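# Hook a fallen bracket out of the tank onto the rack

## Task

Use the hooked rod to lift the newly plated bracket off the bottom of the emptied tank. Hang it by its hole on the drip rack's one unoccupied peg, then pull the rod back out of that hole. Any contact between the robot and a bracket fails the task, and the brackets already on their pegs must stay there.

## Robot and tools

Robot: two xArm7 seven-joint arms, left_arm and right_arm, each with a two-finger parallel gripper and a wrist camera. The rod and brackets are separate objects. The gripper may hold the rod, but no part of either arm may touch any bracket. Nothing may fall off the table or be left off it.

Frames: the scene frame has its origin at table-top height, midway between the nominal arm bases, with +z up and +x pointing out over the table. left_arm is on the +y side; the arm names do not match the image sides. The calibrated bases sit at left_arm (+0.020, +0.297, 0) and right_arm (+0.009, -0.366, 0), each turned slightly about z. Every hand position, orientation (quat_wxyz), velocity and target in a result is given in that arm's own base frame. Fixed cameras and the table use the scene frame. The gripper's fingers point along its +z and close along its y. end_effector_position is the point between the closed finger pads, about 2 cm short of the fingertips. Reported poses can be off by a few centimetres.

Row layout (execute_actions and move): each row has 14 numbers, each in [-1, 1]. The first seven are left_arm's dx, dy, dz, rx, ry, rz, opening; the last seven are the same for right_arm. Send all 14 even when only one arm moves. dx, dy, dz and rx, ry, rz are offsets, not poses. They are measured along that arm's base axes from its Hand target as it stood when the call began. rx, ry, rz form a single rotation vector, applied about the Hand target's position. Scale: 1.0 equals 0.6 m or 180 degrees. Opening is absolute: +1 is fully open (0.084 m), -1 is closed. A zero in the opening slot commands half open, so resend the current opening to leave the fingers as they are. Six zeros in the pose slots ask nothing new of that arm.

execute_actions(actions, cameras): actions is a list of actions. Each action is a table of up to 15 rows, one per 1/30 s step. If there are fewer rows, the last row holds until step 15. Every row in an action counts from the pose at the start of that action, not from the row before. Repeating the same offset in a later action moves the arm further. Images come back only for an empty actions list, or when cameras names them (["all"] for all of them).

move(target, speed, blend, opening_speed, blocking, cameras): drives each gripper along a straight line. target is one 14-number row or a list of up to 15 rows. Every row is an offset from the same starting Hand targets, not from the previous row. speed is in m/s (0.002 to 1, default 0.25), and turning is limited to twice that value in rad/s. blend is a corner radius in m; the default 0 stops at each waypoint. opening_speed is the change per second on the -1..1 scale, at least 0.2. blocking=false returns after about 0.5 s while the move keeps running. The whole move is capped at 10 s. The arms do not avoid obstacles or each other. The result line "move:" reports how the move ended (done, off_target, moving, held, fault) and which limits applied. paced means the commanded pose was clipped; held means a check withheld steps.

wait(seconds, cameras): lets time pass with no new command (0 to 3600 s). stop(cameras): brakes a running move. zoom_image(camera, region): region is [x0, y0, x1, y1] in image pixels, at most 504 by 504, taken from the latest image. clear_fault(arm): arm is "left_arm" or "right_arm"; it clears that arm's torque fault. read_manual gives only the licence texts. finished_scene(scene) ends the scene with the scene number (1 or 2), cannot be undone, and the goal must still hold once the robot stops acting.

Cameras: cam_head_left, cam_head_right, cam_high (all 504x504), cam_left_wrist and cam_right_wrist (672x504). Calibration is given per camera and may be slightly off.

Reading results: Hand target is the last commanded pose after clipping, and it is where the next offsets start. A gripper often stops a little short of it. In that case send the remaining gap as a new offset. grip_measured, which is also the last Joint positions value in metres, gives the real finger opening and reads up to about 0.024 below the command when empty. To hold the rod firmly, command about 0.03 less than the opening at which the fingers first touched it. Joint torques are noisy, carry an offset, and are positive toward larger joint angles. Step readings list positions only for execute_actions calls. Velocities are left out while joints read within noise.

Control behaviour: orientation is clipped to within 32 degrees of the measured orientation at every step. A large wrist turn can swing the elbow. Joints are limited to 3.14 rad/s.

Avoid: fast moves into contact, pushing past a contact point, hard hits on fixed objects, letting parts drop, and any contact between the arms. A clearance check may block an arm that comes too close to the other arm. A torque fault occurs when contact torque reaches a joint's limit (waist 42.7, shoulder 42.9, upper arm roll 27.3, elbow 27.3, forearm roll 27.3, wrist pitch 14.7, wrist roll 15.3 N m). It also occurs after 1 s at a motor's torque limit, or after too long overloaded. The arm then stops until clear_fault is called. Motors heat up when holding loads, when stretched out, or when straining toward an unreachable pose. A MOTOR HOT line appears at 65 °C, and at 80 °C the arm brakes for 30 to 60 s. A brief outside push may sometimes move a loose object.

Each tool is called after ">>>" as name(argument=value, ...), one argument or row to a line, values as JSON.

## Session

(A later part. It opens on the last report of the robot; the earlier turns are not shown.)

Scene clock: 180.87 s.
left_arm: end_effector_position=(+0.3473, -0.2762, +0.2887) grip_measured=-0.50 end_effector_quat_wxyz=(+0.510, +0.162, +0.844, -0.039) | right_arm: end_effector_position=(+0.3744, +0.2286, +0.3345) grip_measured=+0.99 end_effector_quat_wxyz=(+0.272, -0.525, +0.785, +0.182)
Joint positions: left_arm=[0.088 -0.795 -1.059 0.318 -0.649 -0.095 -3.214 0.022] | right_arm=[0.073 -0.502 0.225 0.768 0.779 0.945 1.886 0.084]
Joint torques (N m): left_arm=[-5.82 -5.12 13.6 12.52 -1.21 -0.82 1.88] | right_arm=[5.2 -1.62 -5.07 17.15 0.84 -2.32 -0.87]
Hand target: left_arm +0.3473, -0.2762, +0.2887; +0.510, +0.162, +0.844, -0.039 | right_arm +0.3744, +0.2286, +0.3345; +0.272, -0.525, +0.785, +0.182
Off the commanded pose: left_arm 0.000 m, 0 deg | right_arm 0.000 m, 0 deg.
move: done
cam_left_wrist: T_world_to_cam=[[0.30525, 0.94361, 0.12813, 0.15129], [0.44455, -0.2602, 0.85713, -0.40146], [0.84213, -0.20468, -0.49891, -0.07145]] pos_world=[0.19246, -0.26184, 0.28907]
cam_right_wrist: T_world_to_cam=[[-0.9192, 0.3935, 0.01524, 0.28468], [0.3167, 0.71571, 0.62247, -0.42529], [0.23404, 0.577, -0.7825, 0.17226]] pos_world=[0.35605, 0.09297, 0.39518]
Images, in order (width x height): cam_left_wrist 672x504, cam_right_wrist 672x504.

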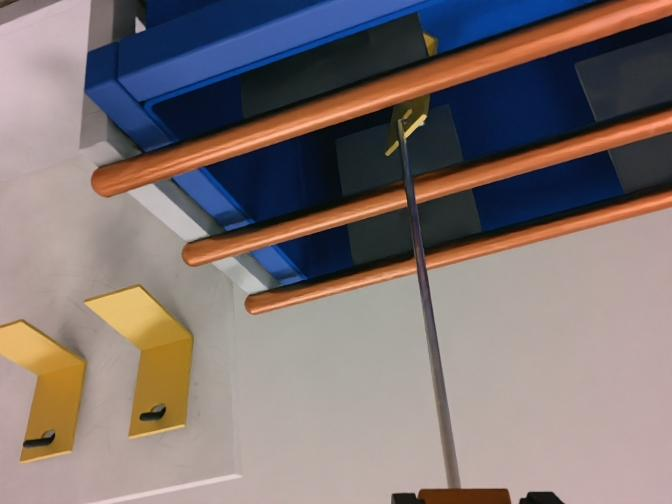

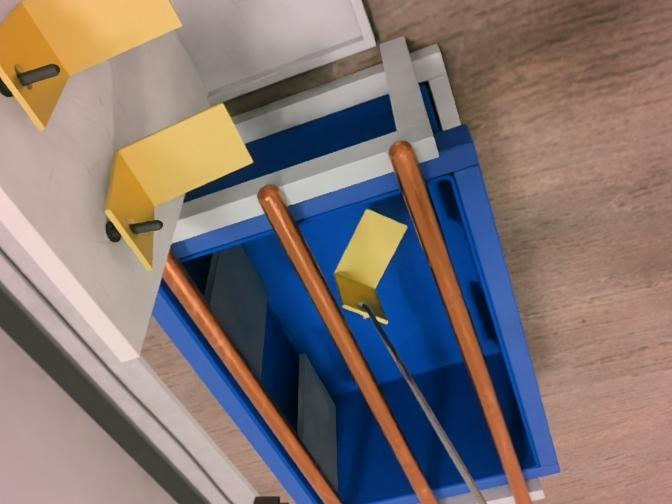

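>>> move(
  target=[-0.008,-0.051,0.02,0,0,0.111,-1, 0,0,0,0,0,0,1],
  speed=0.05,
  cameras=["cam_right_wrist"],
)

>>> zoom_image(
  camera="cam_right_wrist",
  region=[290, 200, 450, 360],
)

Scene clock: 190.97 s.
left_arm: end_effector_position=(+0.3425, -0.3068, +0.3007) grip_measured=-0.50 end_effector_quat_wxyz=(+0.509, +0.014, +0.859, +0.050) | right_arm: end_effector_position=(+0.3744, +0.2286, +0.3345) grip_measured=+0.99 end_effector_quat_wxyz=(+0.272, -0.525, +0.785, +0.182)
Joint positions: left_arm=[0.383 -1.258 -1.283 0.594 -0.618 0.468 -3.653 0.022] | right_arm=[0.073 -0.502 0.225 0.768 0.779 0.945 1.886 0.084]
Joint torques (N m): left_arm=[6.61 4.45 17.86 8.36 1.21 -0.65 -1.98] | right_arm=[4.58 -1.72 -4.75 17.21 0.14 -2.16 -0.64]
Hand target: left_arm +0.3425, -0.3068, +0.3007; +0.509, +0.014, +0.859, +0.050 | right_arm +0.3744, +0.2286, +0.3345; +0.272, -0.525, +0.785, +0.182
Off the commanded pose: left_arm 0.000 m, 0 deg | right_arm 0.000 m, 0 deg.
move: done
cam_right_wrist: T_world_to_cam=[[-0.9192, 0.3935, 0.01524, 0.28468], [0.3167, 0.71571, 0.62247, -0.42529], [0.23404, 0.577, -0.7825, 0.17226]] pos_world=[0.35605, 0.09297, 0.39518]

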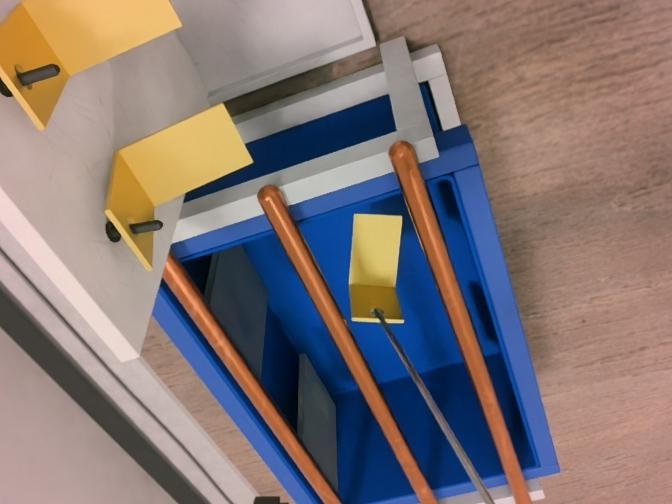

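Scaled by 3.150 from the camera's image (finer frame: 960x720).

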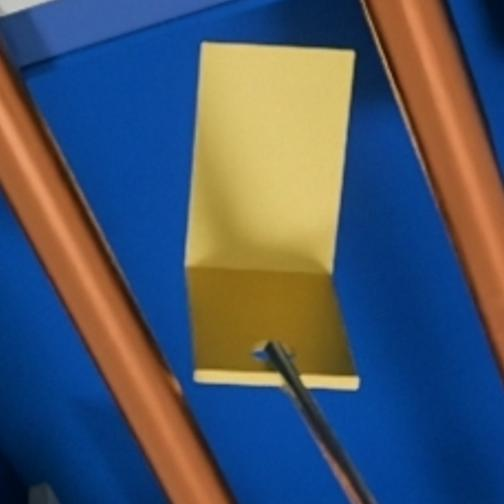

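>>> move(
  target=[0.005,-0.031,0.01,0,0,0.072,-1, 0,0,0,0,0,0,1],
  speed=0.05,
  cameras=["cam_right_wrist"],
)

>>> zoom_image(
  camera="cam_right_wrist",
  region=[290, 200, 450, 360],
)

Scene clock: 195.07 s.
left_arm: end_effector_position=(+0.3445, -0.3192, +0.3047) grip_measured=-0.50 end_effector_quat_wxyz=(+0.504, -0.051, +0.858, +0.088) | right_arm: end_effector_position=(+0.3744, +0.2286, +0.3345) grip_measured=+0.99 end_effector_quat_wxyz=(+0.272, -0.525, +0.785, +0.182)
Joint positions: left_arm=[0.491 -1.353 -1.299 0.745 -0.559 0.674 -3.806 0.022] | right_arm=[0.073 -0.502 0.225 0.768 0.779 0.945 1.886 0.084]
Joint torques (N m): left_arm=[-5.51 21.75 24.22 3.08 -1.05 -2.73 1.9] | right_arm=[4.13 -1.67 -4.71 17.17 -0.34 -2.15 -0.57]
Hand target: left_arm +0.3445, -0.3192, +0.3047; +0.504, -0.051, +0.858, +0.088 (not the last commanded pose) | right_arm +0.3744, +0.2286, +0.3345; +0.272, -0.525, +0.785, +0.182
Off the commanded pose: left_arm 0.007 m, 4 deg | right_arm 0.000 m, 0 deg.
move: held (left_arm; a check stopped the path); limits=held
pose unreachable (left arm): on one or more control steps of this call, first in action 0 (counted from 0), this arm could not follow its commanded pose, so it was not sent that pose on those steps. It may still have moved: this result reports where it is.
cause: moving toward the commanded pose would bring a part of the arm too close to another arm (this arm's gripper and the right arm's gripper, 4 mm apart when this arm was first held).
cam_right_wrist: T_world_to_cam=[[-0.9192, 0.3935, 0.01524, 0.28468], [0.3167, 0.71571, 0.62247, -0.42529], [0.23404, 0.577, -0.7825, 0.17226]] pos_world=[0.35605, 0.09297, 0.39518]

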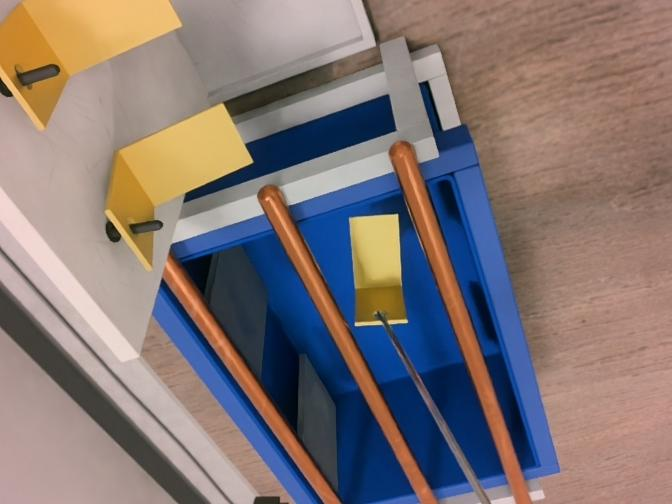

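Scaled by 3.150 from the camera's image (finer frame: 960x720).

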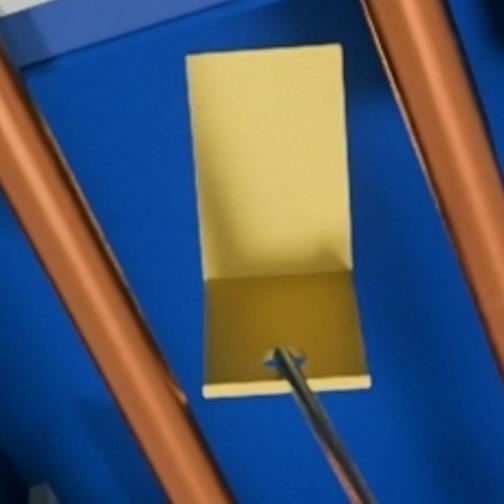

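>>> move(
  target=[0,0,0,0,0,0,-1, 0,-0.1,0.06,0,0,0,1],
  speed=0.1,
)

>>> move(
  target=[-0.02,0.0,0.05,0,0,0,-1, 0,0,0,0,0,0,1],
  speed=0.04,
  cameras=["cam_right_wrist","cam_high"],
)

>>> zoom_image(
  camera="cam_right_wrist",
  region=[270, 120, 470, 320],
)

>>> zoom_image(
  camera="cam_high",
  region=[220, 180, 420, 380],
)

Scene clock: 198.77 s.
left_arm: end_effector_position=(+0.3445, -0.3192, +0.3047) grip_measured=-0.50 end_effector_quat_wxyz=(+0.504, -0.051, +0.858, +0.088) | right_arm: end_effector_position=(+0.3744, +0.1686, +0.3705) grip_measured=+0.99 end_effector_quat_wxyz=(+0.272, -0.525, +0.785, +0.182)
Joint positions: left_arm=[0.491 -1.353 -1.299 0.745 -0.559 0.674 -3.806 0.022] | right_arm=[0.018 -0.548 0.094 0.834 0.703 1.127 1.839 0.084]
Joint torques (N m): left_arm=[-6.01 21.52 25.03 3.04 -1.22 -2.69 1.83] | right_arm=[-6.45 -13.64 -4.23 21.65 -1.7 -0.01 -1.17]
Hand target: left_arm +0.3445, -0.3192, +0.3047; +0.504, -0.051, +0.858, +0.088 | right_arm +0.3744, +0.1686, +0.3705; +0.272, -0.525, +0.785, +0.182
Off the commanded pose: left_arm 0.000 m, 0 deg | right_arm 0.000 m, 0 deg.
move: done

Scene clock: 199.87 s.
left_arm: end_effector_position=(+0.3325, -0.3191, +0.3347) grip_measured=-0.50 end_effector_quat_wxyz=(+0.504, -0.051, +0.858, +0.088) | right_arm: end_effector_position=(+0.3744, +0.1686, +0.3705) grip_measured=+0.99 end_effector_quat_wxyz=(+0.272, -0.525, +0.785, +0.182)
Joint positions: left_arm=[0.466 -1.356 -1.219 0.776 -0.518 0.746 -3.786 0.022] | right_arm=[0.018 -0.548 0.094 0.834 0.703 1.127 1.839 0.084]
Joint torques (N m): left_arm=[-5.72 7.87 24.41 7.64 1.39 -0.58 1.82] | right_arm=[-6.46 -13.83 -4.22 21.53 -1.68 -0.14 -1.15]
Hand target: left_arm +0.3325, -0.3192, +0.3347; +0.504, -0.051, +0.858, +0.088 | right_arm +0.3744, +0.1686, +0.3705; +0.272, -0.525, +0.785, +0.182
Off the commanded pose: left_arm 0.000 m, 0 deg | right_arm 0.000 m, 0 deg.
move: done
cam_right_wrist: T_world_to_cam=[[-0.9192, 0.3935, 0.01524, 0.30774], [0.3167, 0.71571, 0.62247, -0.40475], [0.23404, 0.577, -0.7825, 0.23505]] pos_world=[0.35605, 0.03297, 0.43118]
Images, in order (width x height): cam_high 504x504, cam_right_wrist 672x504.

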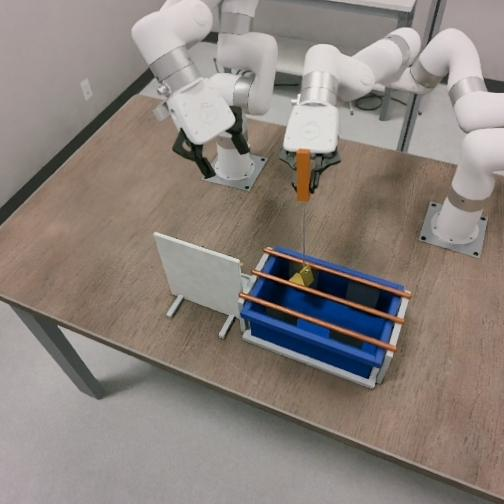

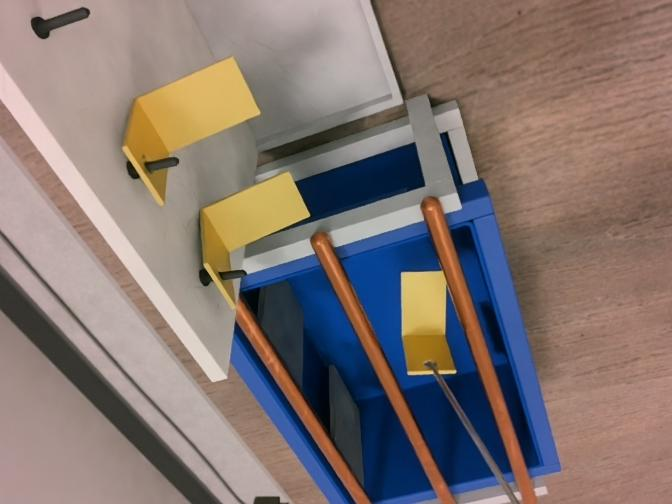

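Scaled by 2.520 from the camera's image (finer frame: 960x720).

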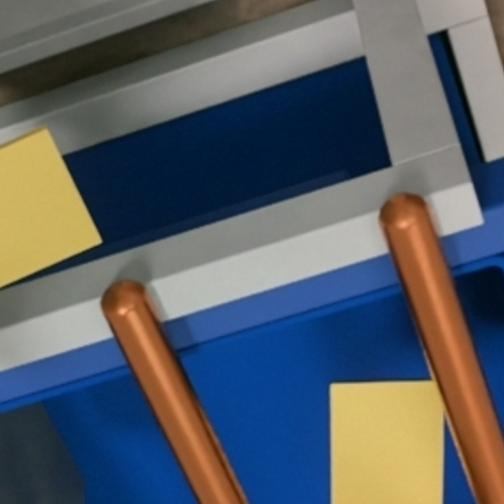

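Scaled by 2.520 from the camera's image (finer frame: 720x720).

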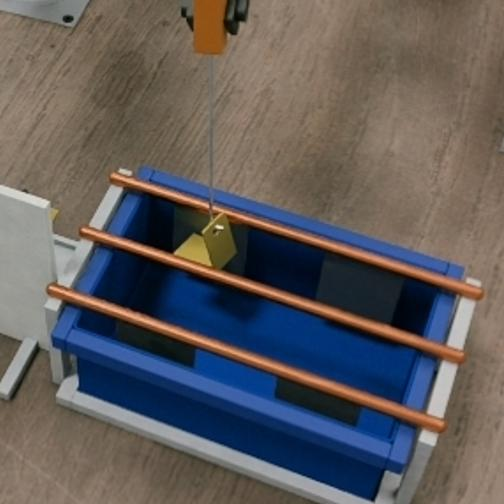

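>>> move(
  target=[0.004,0.0,0.05,0,0,0,-1, 0,0,0,0,0,0,1],
  speed=0.04,
  cameras=["cam_right_wrist","cam_high"],
)

>>> zoom_image(
  camera="cam_high",
  region=[240, 220, 370, 330],
)

Scene clock: 203.50 s.
left_arm: end_effector_position=(+0.3349, -0.3192, +0.3647) grip_measured=-0.50 end_effector_quat_wxyz=(+0.504, -0.051, +0.858, +0.088) | right_arm: end_effector_position=(+0.3744, +0.1686, +0.3705) grip_measured=+0.99 end_effector_quat_wxyz=(+0.272, -0.525, +0.785, +0.182)
Joint positions: left_arm=[0.489 -1.332 -1.158 0.829 -0.484 0.785 -3.754 0.022] | right_arm=[0.018 -0.548 0.094 0.834 0.703 1.127 1.839 0.084]
Joint torques (N m): left_arm=[6.14 21.64 24.38 8.07 1.7 -0.62 1.75] | right_arm=[-6.36 -13.69 -4.28 21.68 -1.51 -0.3 -1.08]
Hand target: left_arm +0.3349, -0.3192, +0.3647; +0.504, -0.051, +0.858, +0.088 | right_arm +0.3744, +0.1686, +0.3705; +0.272, -0.525, +0.785, +0.182
Off the commanded pose: left_arm 0.000 m, 0 deg | right_arm 0.000 m, 0 deg.
move: done
cam_right_wrist: T_world_to_cam=[[-0.9192, 0.3935, 0.01524, 0.30774], [0.3167, 0.71571, 0.62247, -0.40475], [0.23404, 0.577, -0.7825, 0.23505]] pos_world=[0.35605, 0.03297, 0.43118]
Images, in order (width x height): cam_high 504x504, cam_right_wrist 672x504.

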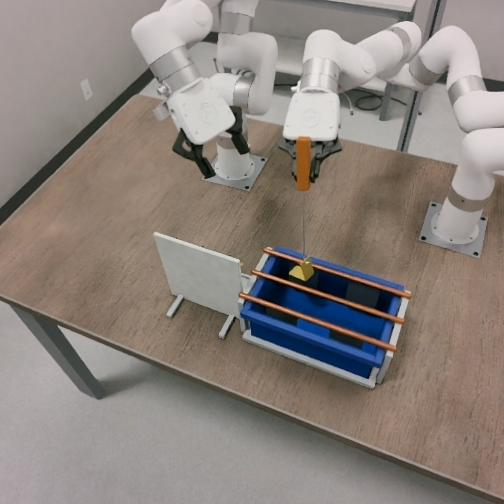

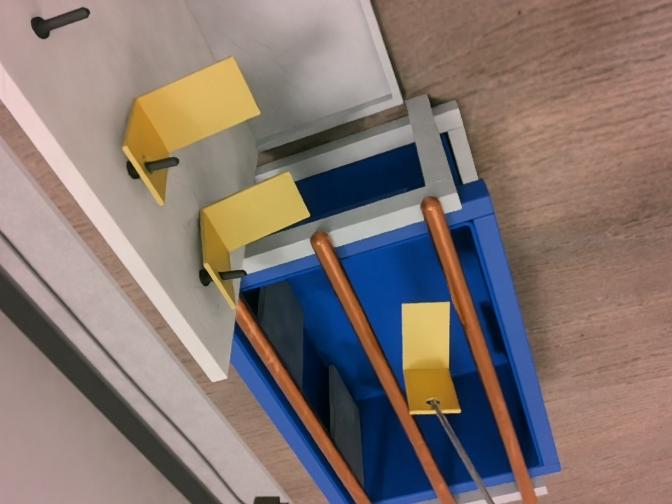

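Scaled by 3.877 from the camera's image (finer frame: 720x720).

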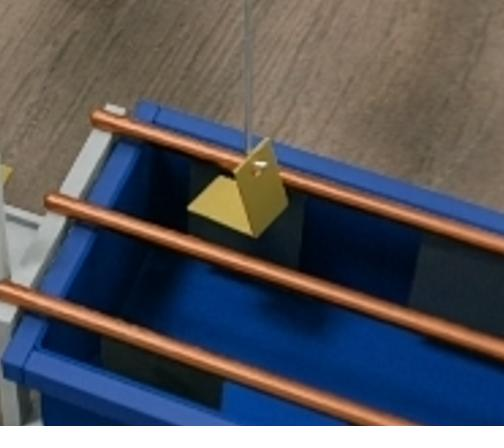

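>>> move(
  target=[-0.003,0.0,0.14,0,0,0,-1, 0,0,0,0,0,0,1],
  speed=0.06,
  cameras=["cam_right_wrist","cam_high","cam_left_wrist"],
)

Scene clock: 206.90 s.
left_arm: end_effector_position=(+0.3331, -0.3192, +0.4487) grip_measured=-0.50 end_effector_quat_wxyz=(+0.504, -0.051, +0.858, +0.088) | right_arm: end_effector_position=(+0.3744, +0.1686, +0.3705) grip_measured=+0.99 end_effector_quat_wxyz=(+0.272, -0.525, +0.785, +0.182)
Joint positions: left_arm=[0.544 -1.255 -1.01 1.008 -0.398 0.915 -3.683 0.022] | right_arm=[0.018 -0.548 0.094 0.834 0.703 1.127 1.839 0.084]
Joint torques (N m): left_arm=[6.43 22.88 23.96 9.06 1.93 -0.65 1.73] | right_arm=[-6.43 -13.82 -4.37 21.62 -1.19 -0.58 -1.01]
Hand target: left_arm +0.3331, -0.3192, +0.4487; +0.504, -0.051, +0.858, +0.088 | right_arm +0.3744, +0.1686, +0.3705; +0.272, -0.525, +0.785, +0.182
Off the commanded pose: left_arm 0.000 m, 0 deg | right_arm 0.000 m, 0 deg.
move: done
cam_left_wrist: T_world_to_cam=[[-0.18393, 0.97456, 0.1281, 0.34861], [0.51476, -0.01552, 0.85719, -0.48875], [0.83737, 0.22361, -0.49881, 0.14971]] pos_world=[0.19035, -0.38081, 0.44897]
cam_right_wrist: T_world_to_cam=[[-0.9192, 0.3935, 0.01524, 0.30774], [0.3167, 0.71571, 0.62247, -0.40475], [0.23404, 0.577, -0.7825, 0.23505]] pos_world=[0.35605, 0.03297, 0.43118]
Images, in order (width x height): cam_high 504x504, cam_left_wrist 672x504, cam_right_wrist 672x504.

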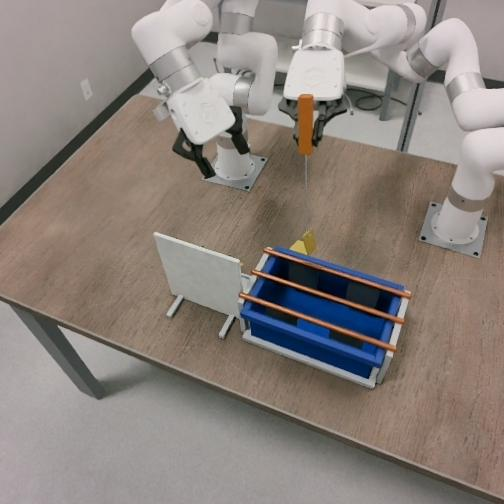

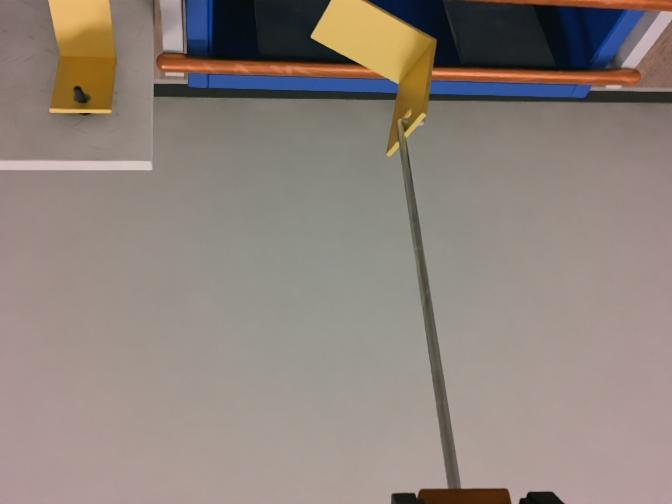

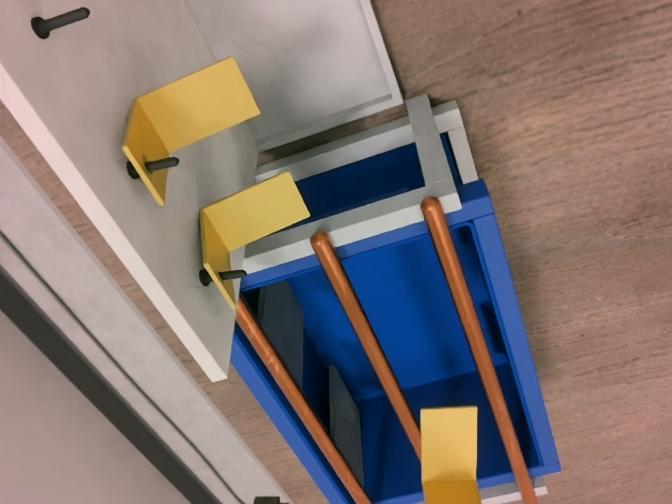

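>>> move(
  target=[0,0,0,0,0,0,-1, -0.021,-0.289,-0.096,0.137,-0.1048,-0.1624,1],
  cameras=["cam_right_wrist"],
)

>>> move(
  target=[0.014,-0.075,0.022,0,0,-0.547,-1, 0,0,0,0,0,0,1],
  speed=0.15,
  cameras=["cam_right_wrist","cam_high","cam_left_wrist"],
)

Scene clock: 229.53 s.
left_arm: end_effector_position=(+0.3331, -0.3192, +0.4487) grip_measured=-0.50 end_effector_quat_wxyz=(+0.504, -0.051, +0.858, +0.088) | right_arm: end_effector_position=(+0.3618, -0.0048, +0.3129) grip_measured=+0.99 end_effector_quat_wxyz=(+0.536, -0.266, +0.780, +0.182)
Joint positions: left_arm=[0.544 -1.255 -1.01 1.008 -0.398 0.915 -3.683 0.022] | right_arm=[-0.093 -0.89 -0.335 0.277 1.175 0.781 1.342 0.084]
Joint torques (N m): left_arm=[6.64 22.68 23.86 9.12 1.76 -0.63 1.81] | right_arm=[-6.46 -7.6 1.64 16.38 2.88 -1.32 -1.24]
Motor temperatures (°C): left_arm=[31 32 39 39 33 34 31] | right_arm=[34 35 32 39 36 40 37]
Hand target: left_arm +0.3331, -0.3192, +0.4487; +0.504, -0.051, +0.858, +0.088 | right_arm +0.3618, -0.0048, +0.3129; +0.536, -0.266, +0.780, +0.182
Off the commanded pose: left_arm 0.000 m, 0 deg | right_arm 0.000 m, 0 deg.
move: done
cam_right_wrist: T_world_to_cam=[[-0.60747, 0.7941, 0.01979, 0.25304], [0.29327, 0.20106, 0.93465, -0.33247], [0.73823, 0.57357, -0.35502, -0.02326]] pos_world=[0.26839, -0.12076, 0.29748]

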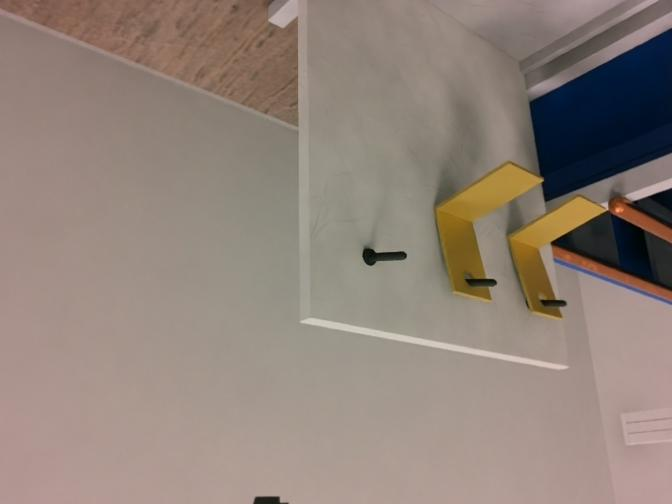

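Scene clock: 235.67 s.
left_arm: end_effector_position=(+0.3415, -0.3642, +0.4620) grip_measured=-0.50 end_effector_quat_wxyz=(+0.396, +0.616, +0.599, -0.324) | right_arm: end_effector_position=(+0.3618, -0.0048, +0.3129) grip_measured=+0.99 end_effector_quat_wxyz=(+0.536, -0.266, +0.780, +0.182)
Joint positions: left_arm=[-0.854 -0.413 0.247 0.982 -0.969 0.844 -1.659 0.022] | right_arm=[-0.093 -0.89 -0.335 0.277 1.175 0.781 1.342 0.084]
Joint torques (N m): left_arm=[-5.92 -8.21 0.46 17.28 -1.54 0.38 1.75] | right_arm=[-6.58 -6.91 1.6 16.41 2.12 -0.79 -1.07]
Hand target: left_arm +0.3415, -0.3642, +0.4619; +0.396, +0.616, +0.599, -0.324 | right_arm +0.3618, -0.0048, +0.3129; +0.536, -0.266, +0.780, +0.182
Off the commanded pose: left_arm 0.000 m, 0 deg | right_arm 0.000 m, 0 deg.
move: done
cam_left_wrist: T_world_to_cam=[[0.99102, 0.03859, 0.12802, -0.34973], [-0.091, -0.50688, 0.8572, -0.47724], [0.09797, -0.86116, -0.49881, 0.01685]] pos_world=[0.30151, -0.2139, 0.46227]
cam_right_wrist: T_world_to_cam=[[-0.60742, 0.79413, 0.01977, 0.25304], [0.29318, 0.20098, 0.93469, -0.33247], [0.7383, 0.57355, -0.35491, -0.02332]] pos_world=[0.26839, -0.12076, 0.29748]
Images, in order (width x height): cam_high 504x504, cam_left_wrist 672x504, cam_right_wrist 672x504.

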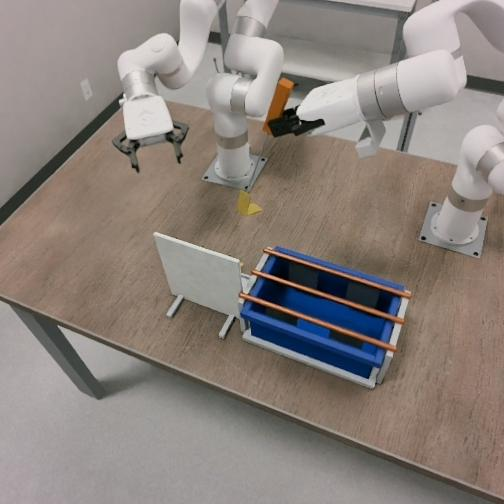

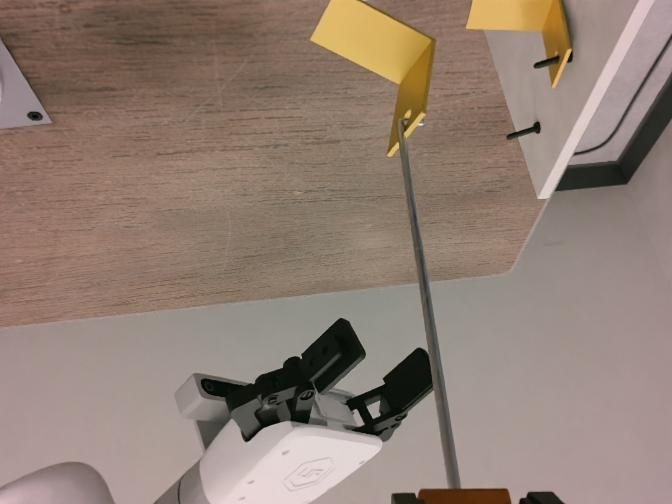

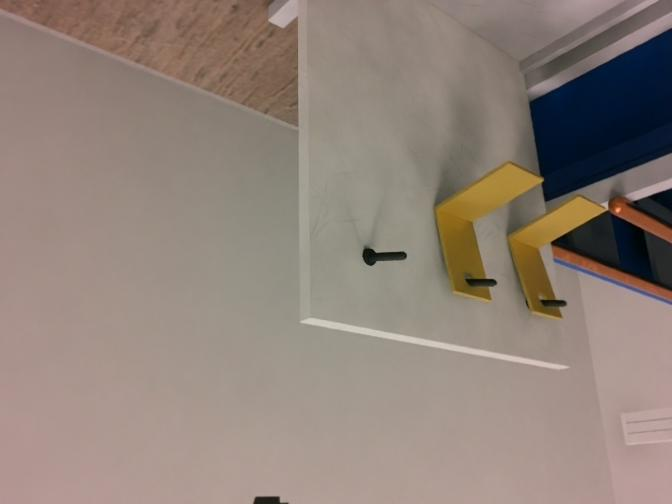

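>>> move(
  target=[0.0075,-0.202,-0.07,0,0,0.1667,-1, 0,0,0,0,0,0,1],
  speed=0.12,
  cameras=["cam_right_wrist","cam_left_wrist"],
)

Scene clock: 243.87 s.
left_arm: end_effector_position=(+0.3460, -0.4853, +0.4199) grip_measured=-0.50 end_effector_quat_wxyz=(+0.466, +0.440, +0.738, -0.211) | right_arm: end_effector_position=(+0.3618, -0.0048, +0.3129) grip_measured=+0.99 end_effector_quat_wxyz=(+0.536, -0.266, +0.780, +0.182)
Joint positions: left_arm=[-0.572 -0.188 -0.421 0.931 -0.498 0.032 -2.609 0.022] | right_arm=[-0.093 -0.89 -0.335 0.277 1.175 0.781 1.342 0.084]
Joint torques (N m): left_arm=[6.5 -25.9 -0.27 13 2.11 -0.99 -1.91] | right_arm=[-6.32 -6.23 1.95 16.43 1.25 -0.14 -0.9]
Hand target: left_arm +0.3460, -0.4854, +0.4199; +0.466, +0.440, +0.738, -0.211 | right_arm +0.3618, -0.0048, +0.3129; +0.536, -0.266, +0.780, +0.182
Off the commanded pose: left_arm 0.000 m, 0 deg | right_arm 0.000 m, 0 deg.
move: done
cam_left_wrist: T_world_to_cam=[[0.83903, 0.52883, 0.12794, -0.05363], [0.17455, -0.48435, 0.85729, -0.58318], [0.51533, -0.69695, -0.49869, -0.17374]] pos_world=[0.23633, -0.37519, 0.42017]
cam_right_wrist: T_world_to_cam=[[-0.60742, 0.79413, 0.01977, 0.25304], [0.29318, 0.20098, 0.93469, -0.33247], [0.7383, 0.57355, -0.35491, -0.02332]] pos_world=[0.26839, -0.12076, 0.29748]
Images, in order (width x height): cam_left_wrist 672x504, cam_right_wrist 672x504.

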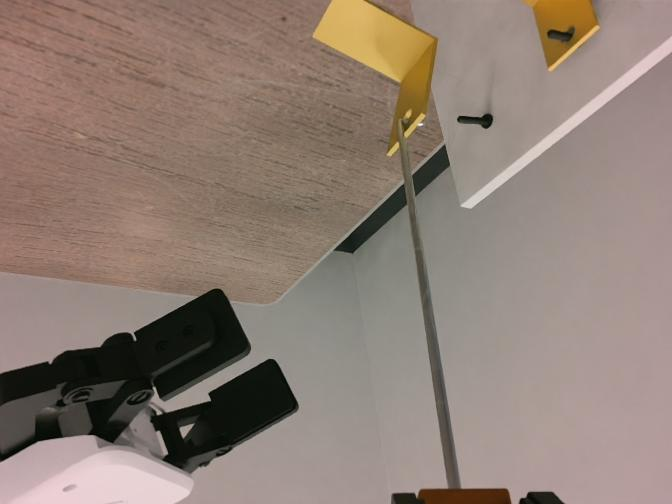

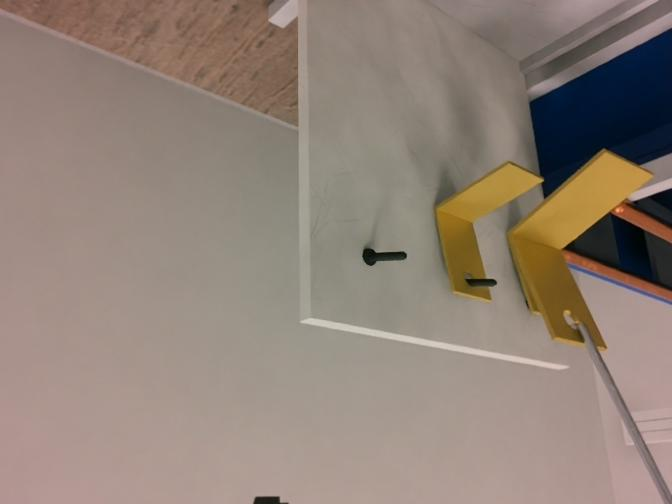

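>>> move(
  target=[0.06,-0.032,-0.06,0,0,0,-1, 0,0,0,0,0,0,1],
  speed=0.08,
  cameras=["cam_right_wrist","cam_left_wrist"],
)

>>> zoom_image(
  camera="cam_right_wrist",
  region=[350, 160, 530, 320],
)

>>> zoom_image(
  camera="cam_left_wrist",
  region=[340, 40, 500, 180],
)

Scene clock: 252.93 s.
left_arm: end_effector_position=(+0.3820, -0.5046, +0.3840) grip_measured=-0.50 end_effector_quat_wxyz=(+0.466, +0.440, +0.738, -0.210) | right_arm: end_effector_position=(+0.3618, -0.0048, +0.3129) grip_measured=+0.99 end_effector_quat_wxyz=(+0.536, -0.266, +0.780, +0.182)
Joint positions: left_arm=[-0.621 -0.013 -0.384 1.01 -0.611 -0.062 -2.442 0.022] | right_arm=[-0.093 -0.89 -0.335 0.277 1.175 0.781 1.342 0.084]
Joint torques (N m): left_arm=[-6.15 -17.19 2.62 16.8 -0.62 -2.54 1.73] | right_arm=[-6.33 -5.74 2.19 16.56 0.5 0.03 -0.79]
Hand target: left_arm +0.3820, -0.5046, +0.3839; +0.466, +0.440, +0.738, -0.211 | right_arm +0.3618, -0.0048, +0.3129; +0.536, -0.266, +0.780, +0.182
Off the commanded pose: left_arm 0.000 m, 0 deg | right_arm 0.000 m, 0 deg.
move: done
cam_left_wrist: T_world_to_cam=[[0.83864, 0.52939, 0.12822, -0.06873], [0.17499, -0.48477, 0.85696, -0.56818], [0.51582, -0.69624, -0.49918, -0.22326]] pos_world=[0.27223, -0.39449, 0.38427]
cam_right_wrist: T_world_to_cam=[[-0.60742, 0.79413, 0.01977, 0.25304], [0.29318, 0.20098, 0.93469, -0.33247], [0.7383, 0.57355, -0.35491, -0.02332]] pos_world=[0.26839, -0.12076, 0.29748]
Images, in order (width x height): cam_left_wrist 672x504, cam_right_wrist 672x504.

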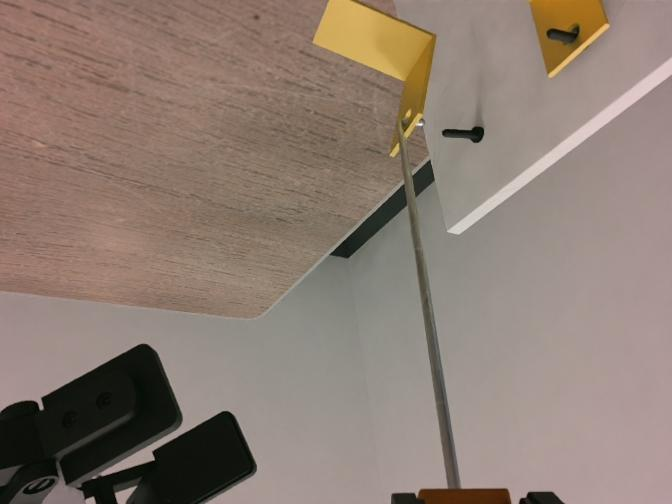

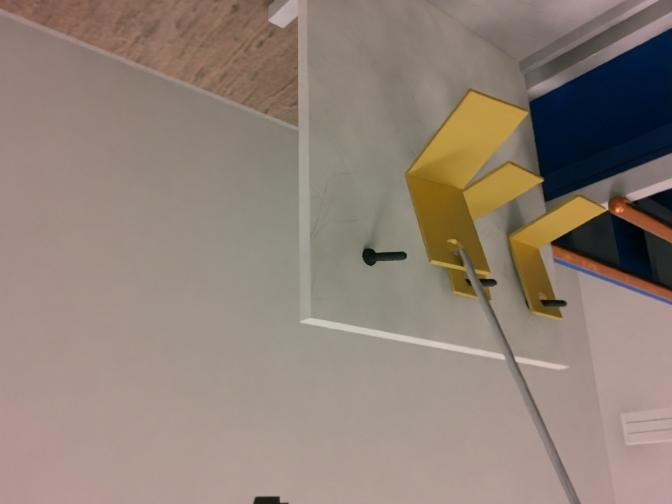

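Scaled by 2.800 from the camera's image (finer frame: 960x720).

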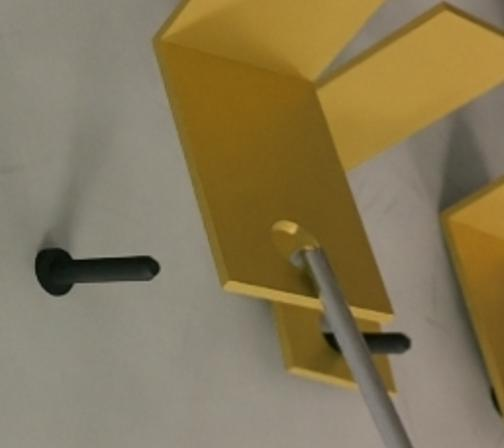

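Scaled by 3.150 from the camera's image (finer frame: 960x720).

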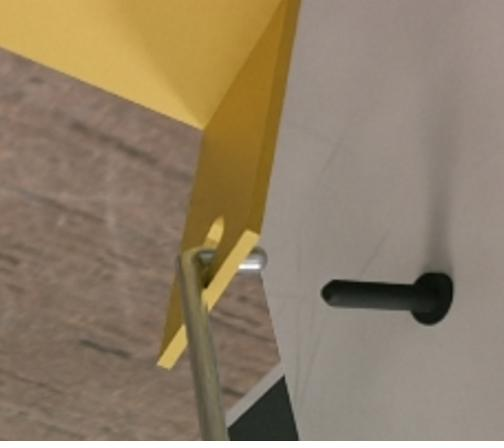

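>>> move(
  target=[0.032,-0.0016,-0.003,0,0,0,-1, 0,0,0,0,0,0,1],
  speed=0.05,
  cameras=["cam_right_wrist","cam_left_wrist"],
)

>>> zoom_image(
  camera="cam_right_wrist",
  region=[350, 200, 470, 320],
)

>>> zoom_image(
  camera="cam_left_wrist",
  region=[360, 70, 460, 170],
)

Scene clock: 262.23 s.
left_arm: end_effector_position=(+0.4012, -0.5055, +0.3822) grip_measured=-0.50 end_effector_quat_wxyz=(+0.466, +0.440, +0.738, -0.211) | right_arm: end_effector_position=(+0.3618, -0.0048, +0.3129) grip_measured=+0.99 end_effector_quat_wxyz=(+0.536, -0.266, +0.780, +0.182)
Joint positions: left_arm=[-0.607 0.032 -0.384 1.067 -0.707 -0.048 -2.325 0.022] | right_arm=[-0.093 -0.89 -0.335 0.277 1.175 0.781 1.342 0.084]
Joint torques (N m): left_arm=[6.46 -18.63 -2.56 16.76 -0.15 -0.68 1.75] | right_arm=[-6.28 -4.9 2.97 16.69 -0.21 0 -0.85]
Hand target: left_arm +0.4012, -0.5055, +0.3821; +0.466, +0.440, +0.738, -0.211 | right_arm +0.3618, -0.0048, +0.3129; +0.536, -0.266, +0.780, +0.182
Off the commanded pose: left_arm 0.000 m, 0 deg | right_arm 0.000 m, 0 deg.
move: done
cam_left_wrist: T_world_to_cam=[[0.83877, 0.5292, 0.12812, -0.0842], [0.17485, -0.48462, 0.85707, -0.57038], [0.51565, -0.69648, -0.49901, -0.2348]] pos_world=[0.29143, -0.39539, 0.38247]
cam_right_wrist: T_world_to_cam=[[-0.60742, 0.79413, 0.01977, 0.25304], [0.29318, 0.20098, 0.93469, -0.33247], [0.7383, 0.57355, -0.35491, -0.02332]] pos_world=[0.26839, -0.12076, 0.29748]
Images, in order (width x height): cam_left_wrist 672x504, cam_right_wrist 672x504.

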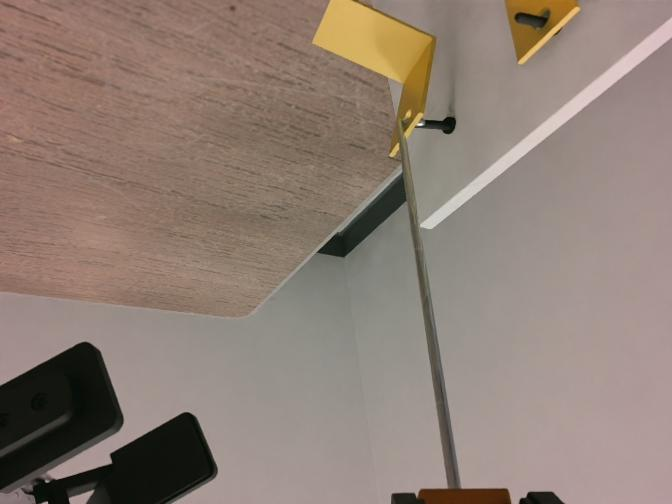

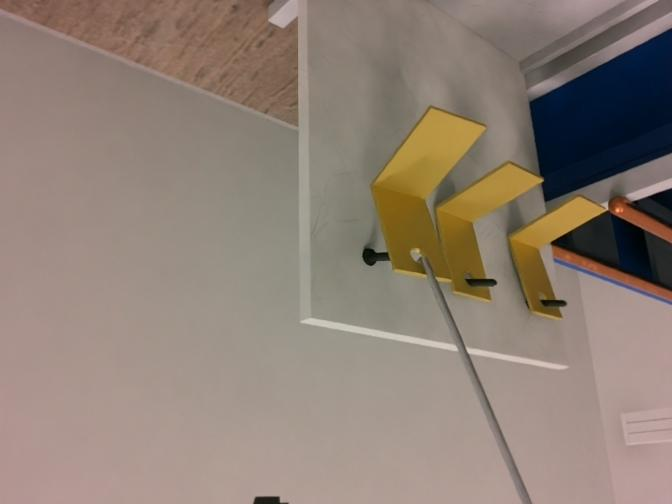

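Scaled by 4.200 from the camera's image (finer frame: 960x720).

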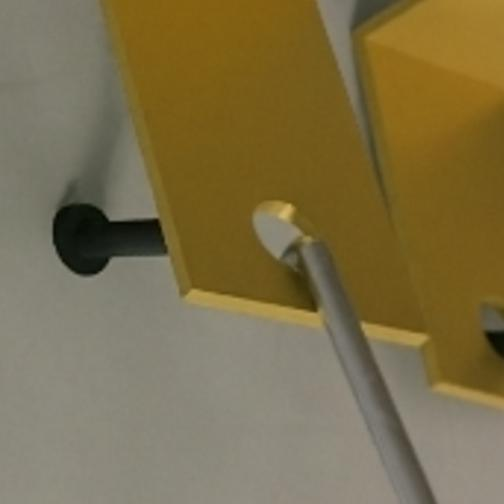

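Scaled by 5.040 from the camera's image (finer frame: 960x720).

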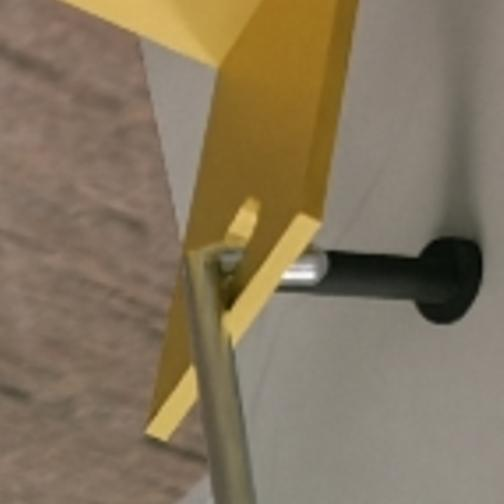

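>>> move(
  target=[0.016,-0.0017,0.001,0,0,0,-1, 0,0,0,0,0,0,1],
  speed=0.03,
  cameras=["cam_right_wrist","cam_left_wrist"],
)

>>> zoom_image(
  camera="cam_right_wrist",
  region=[350, 200, 470, 320],
)

>>> zoom_image(
  camera="cam_left_wrist",
  region=[360, 70, 460, 170],
)

Scene clock: 274.13 s.
left_arm: end_effector_position=(+0.4108, -0.5065, +0.3827) grip_measured=-0.50 end_effector_quat_wxyz=(+0.466, +0.440, +0.738, -0.211) | right_arm: end_effector_position=(+0.3618, -0.0048, +0.3129) grip_measured=+0.99 end_effector_quat_wxyz=(+0.536, -0.266, +0.780, +0.182)
Joint positions: left_arm=[-0.597 0.054 -0.383 1.096 -0.719 -0.037 -2.3 0.022] | right_arm=[-0.093 -0.89 -0.335 0.277 1.175 0.781 1.342 0.084]
Joint torques (N m): left_arm=[8.44 -20.44 -1.46 17.83 -0.05 -1.25 2.02] | right_arm=[-6.47 -4.08 3.41 16.79 -0.81 0.03 -0.91]
Hand target: left_arm +0.4108, -0.5065, +0.3827; +0.466, +0.440, +0.738, -0.211 | right_arm +0.3618, -0.0048, +0.3129; +0.536, -0.266, +0.780, +0.182
Off the commanded pose: left_arm 0.000 m, 0 deg | right_arm 0.000 m, 0 deg.
move: done
cam_left_wrist: T_world_to_cam=[[0.83886, 0.52906, 0.12808, -0.09187], [0.17468, -0.48447, 0.85719, -0.57299], [0.51556, -0.69669, -0.49882, -0.24028]] pos_world=[0.30103, -0.39639, 0.38307]
cam_right_wrist: T_world_to_cam=[[-0.60742, 0.79413, 0.01977, 0.25304], [0.29318, 0.20098, 0.93469, -0.33247], [0.7383, 0.57355, -0.35491, -0.02332]] pos_world=[0.26839, -0.12076, 0.29748]
Images, in order (width x height): cam_left_wrist 672x504, cam_right_wrist 672x504.

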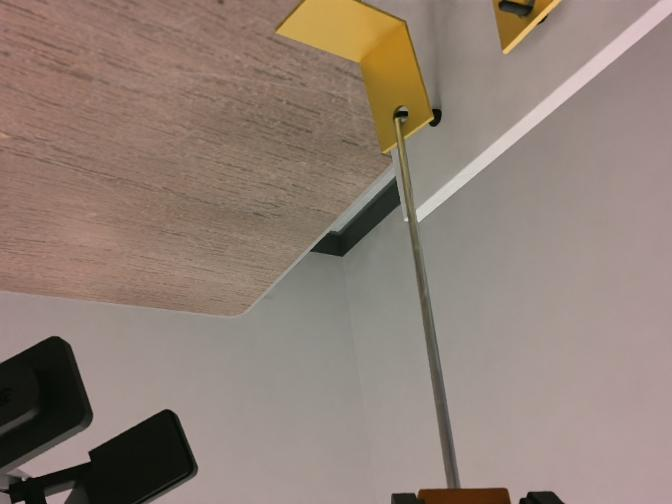

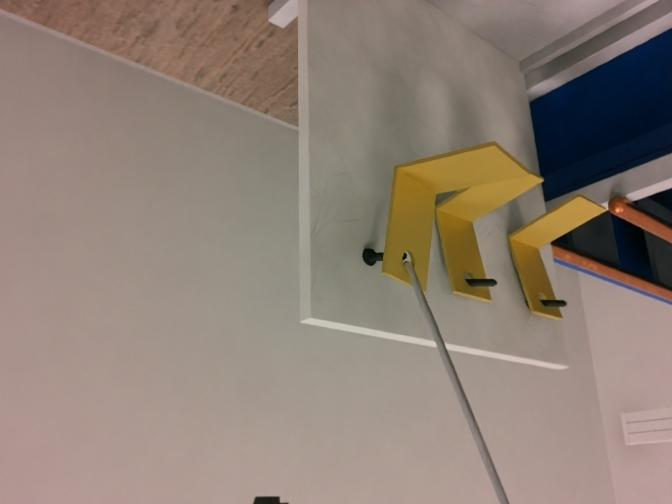

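Scaled by 4.200 from the camera's image (finer frame: 960x720).

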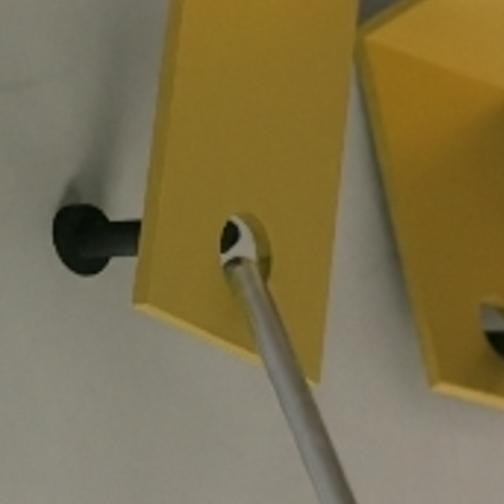

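Scaled by 5.040 from the camera's image (finer frame: 960x720).

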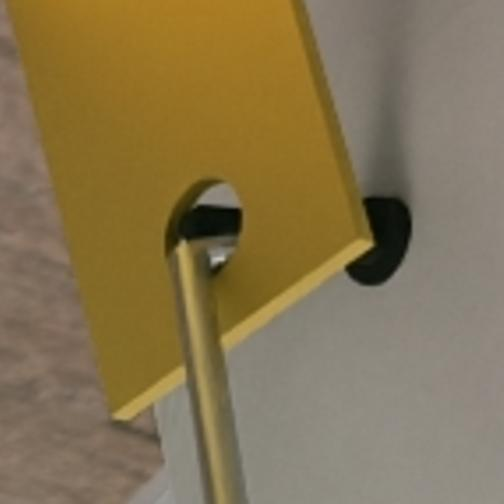

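>>> zoom_image(
  camera="cam_left_wrist",
  region=[385, 95, 420, 130],
)

>>> zoom_image(
  camera="cam_right_wrist",
  region=[390, 240, 425, 275],
)

Scaled by 14.400 from the camera's image (finer frame: 960x720).

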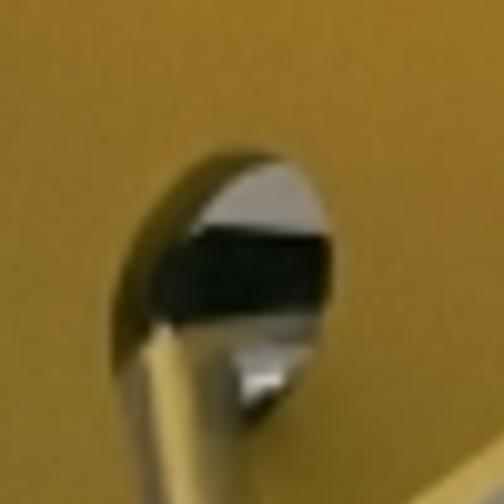

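Scaled by 14.400 from the camera's image (finer frame: 960x720).

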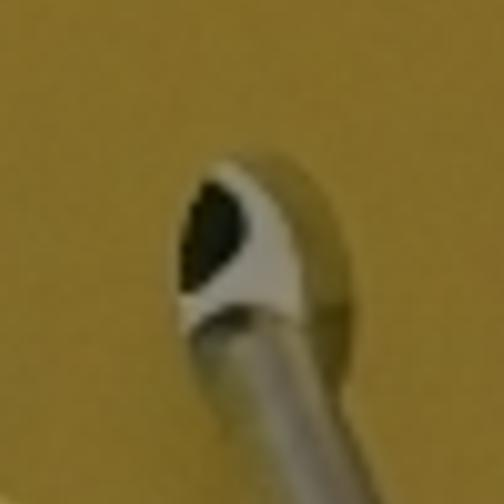

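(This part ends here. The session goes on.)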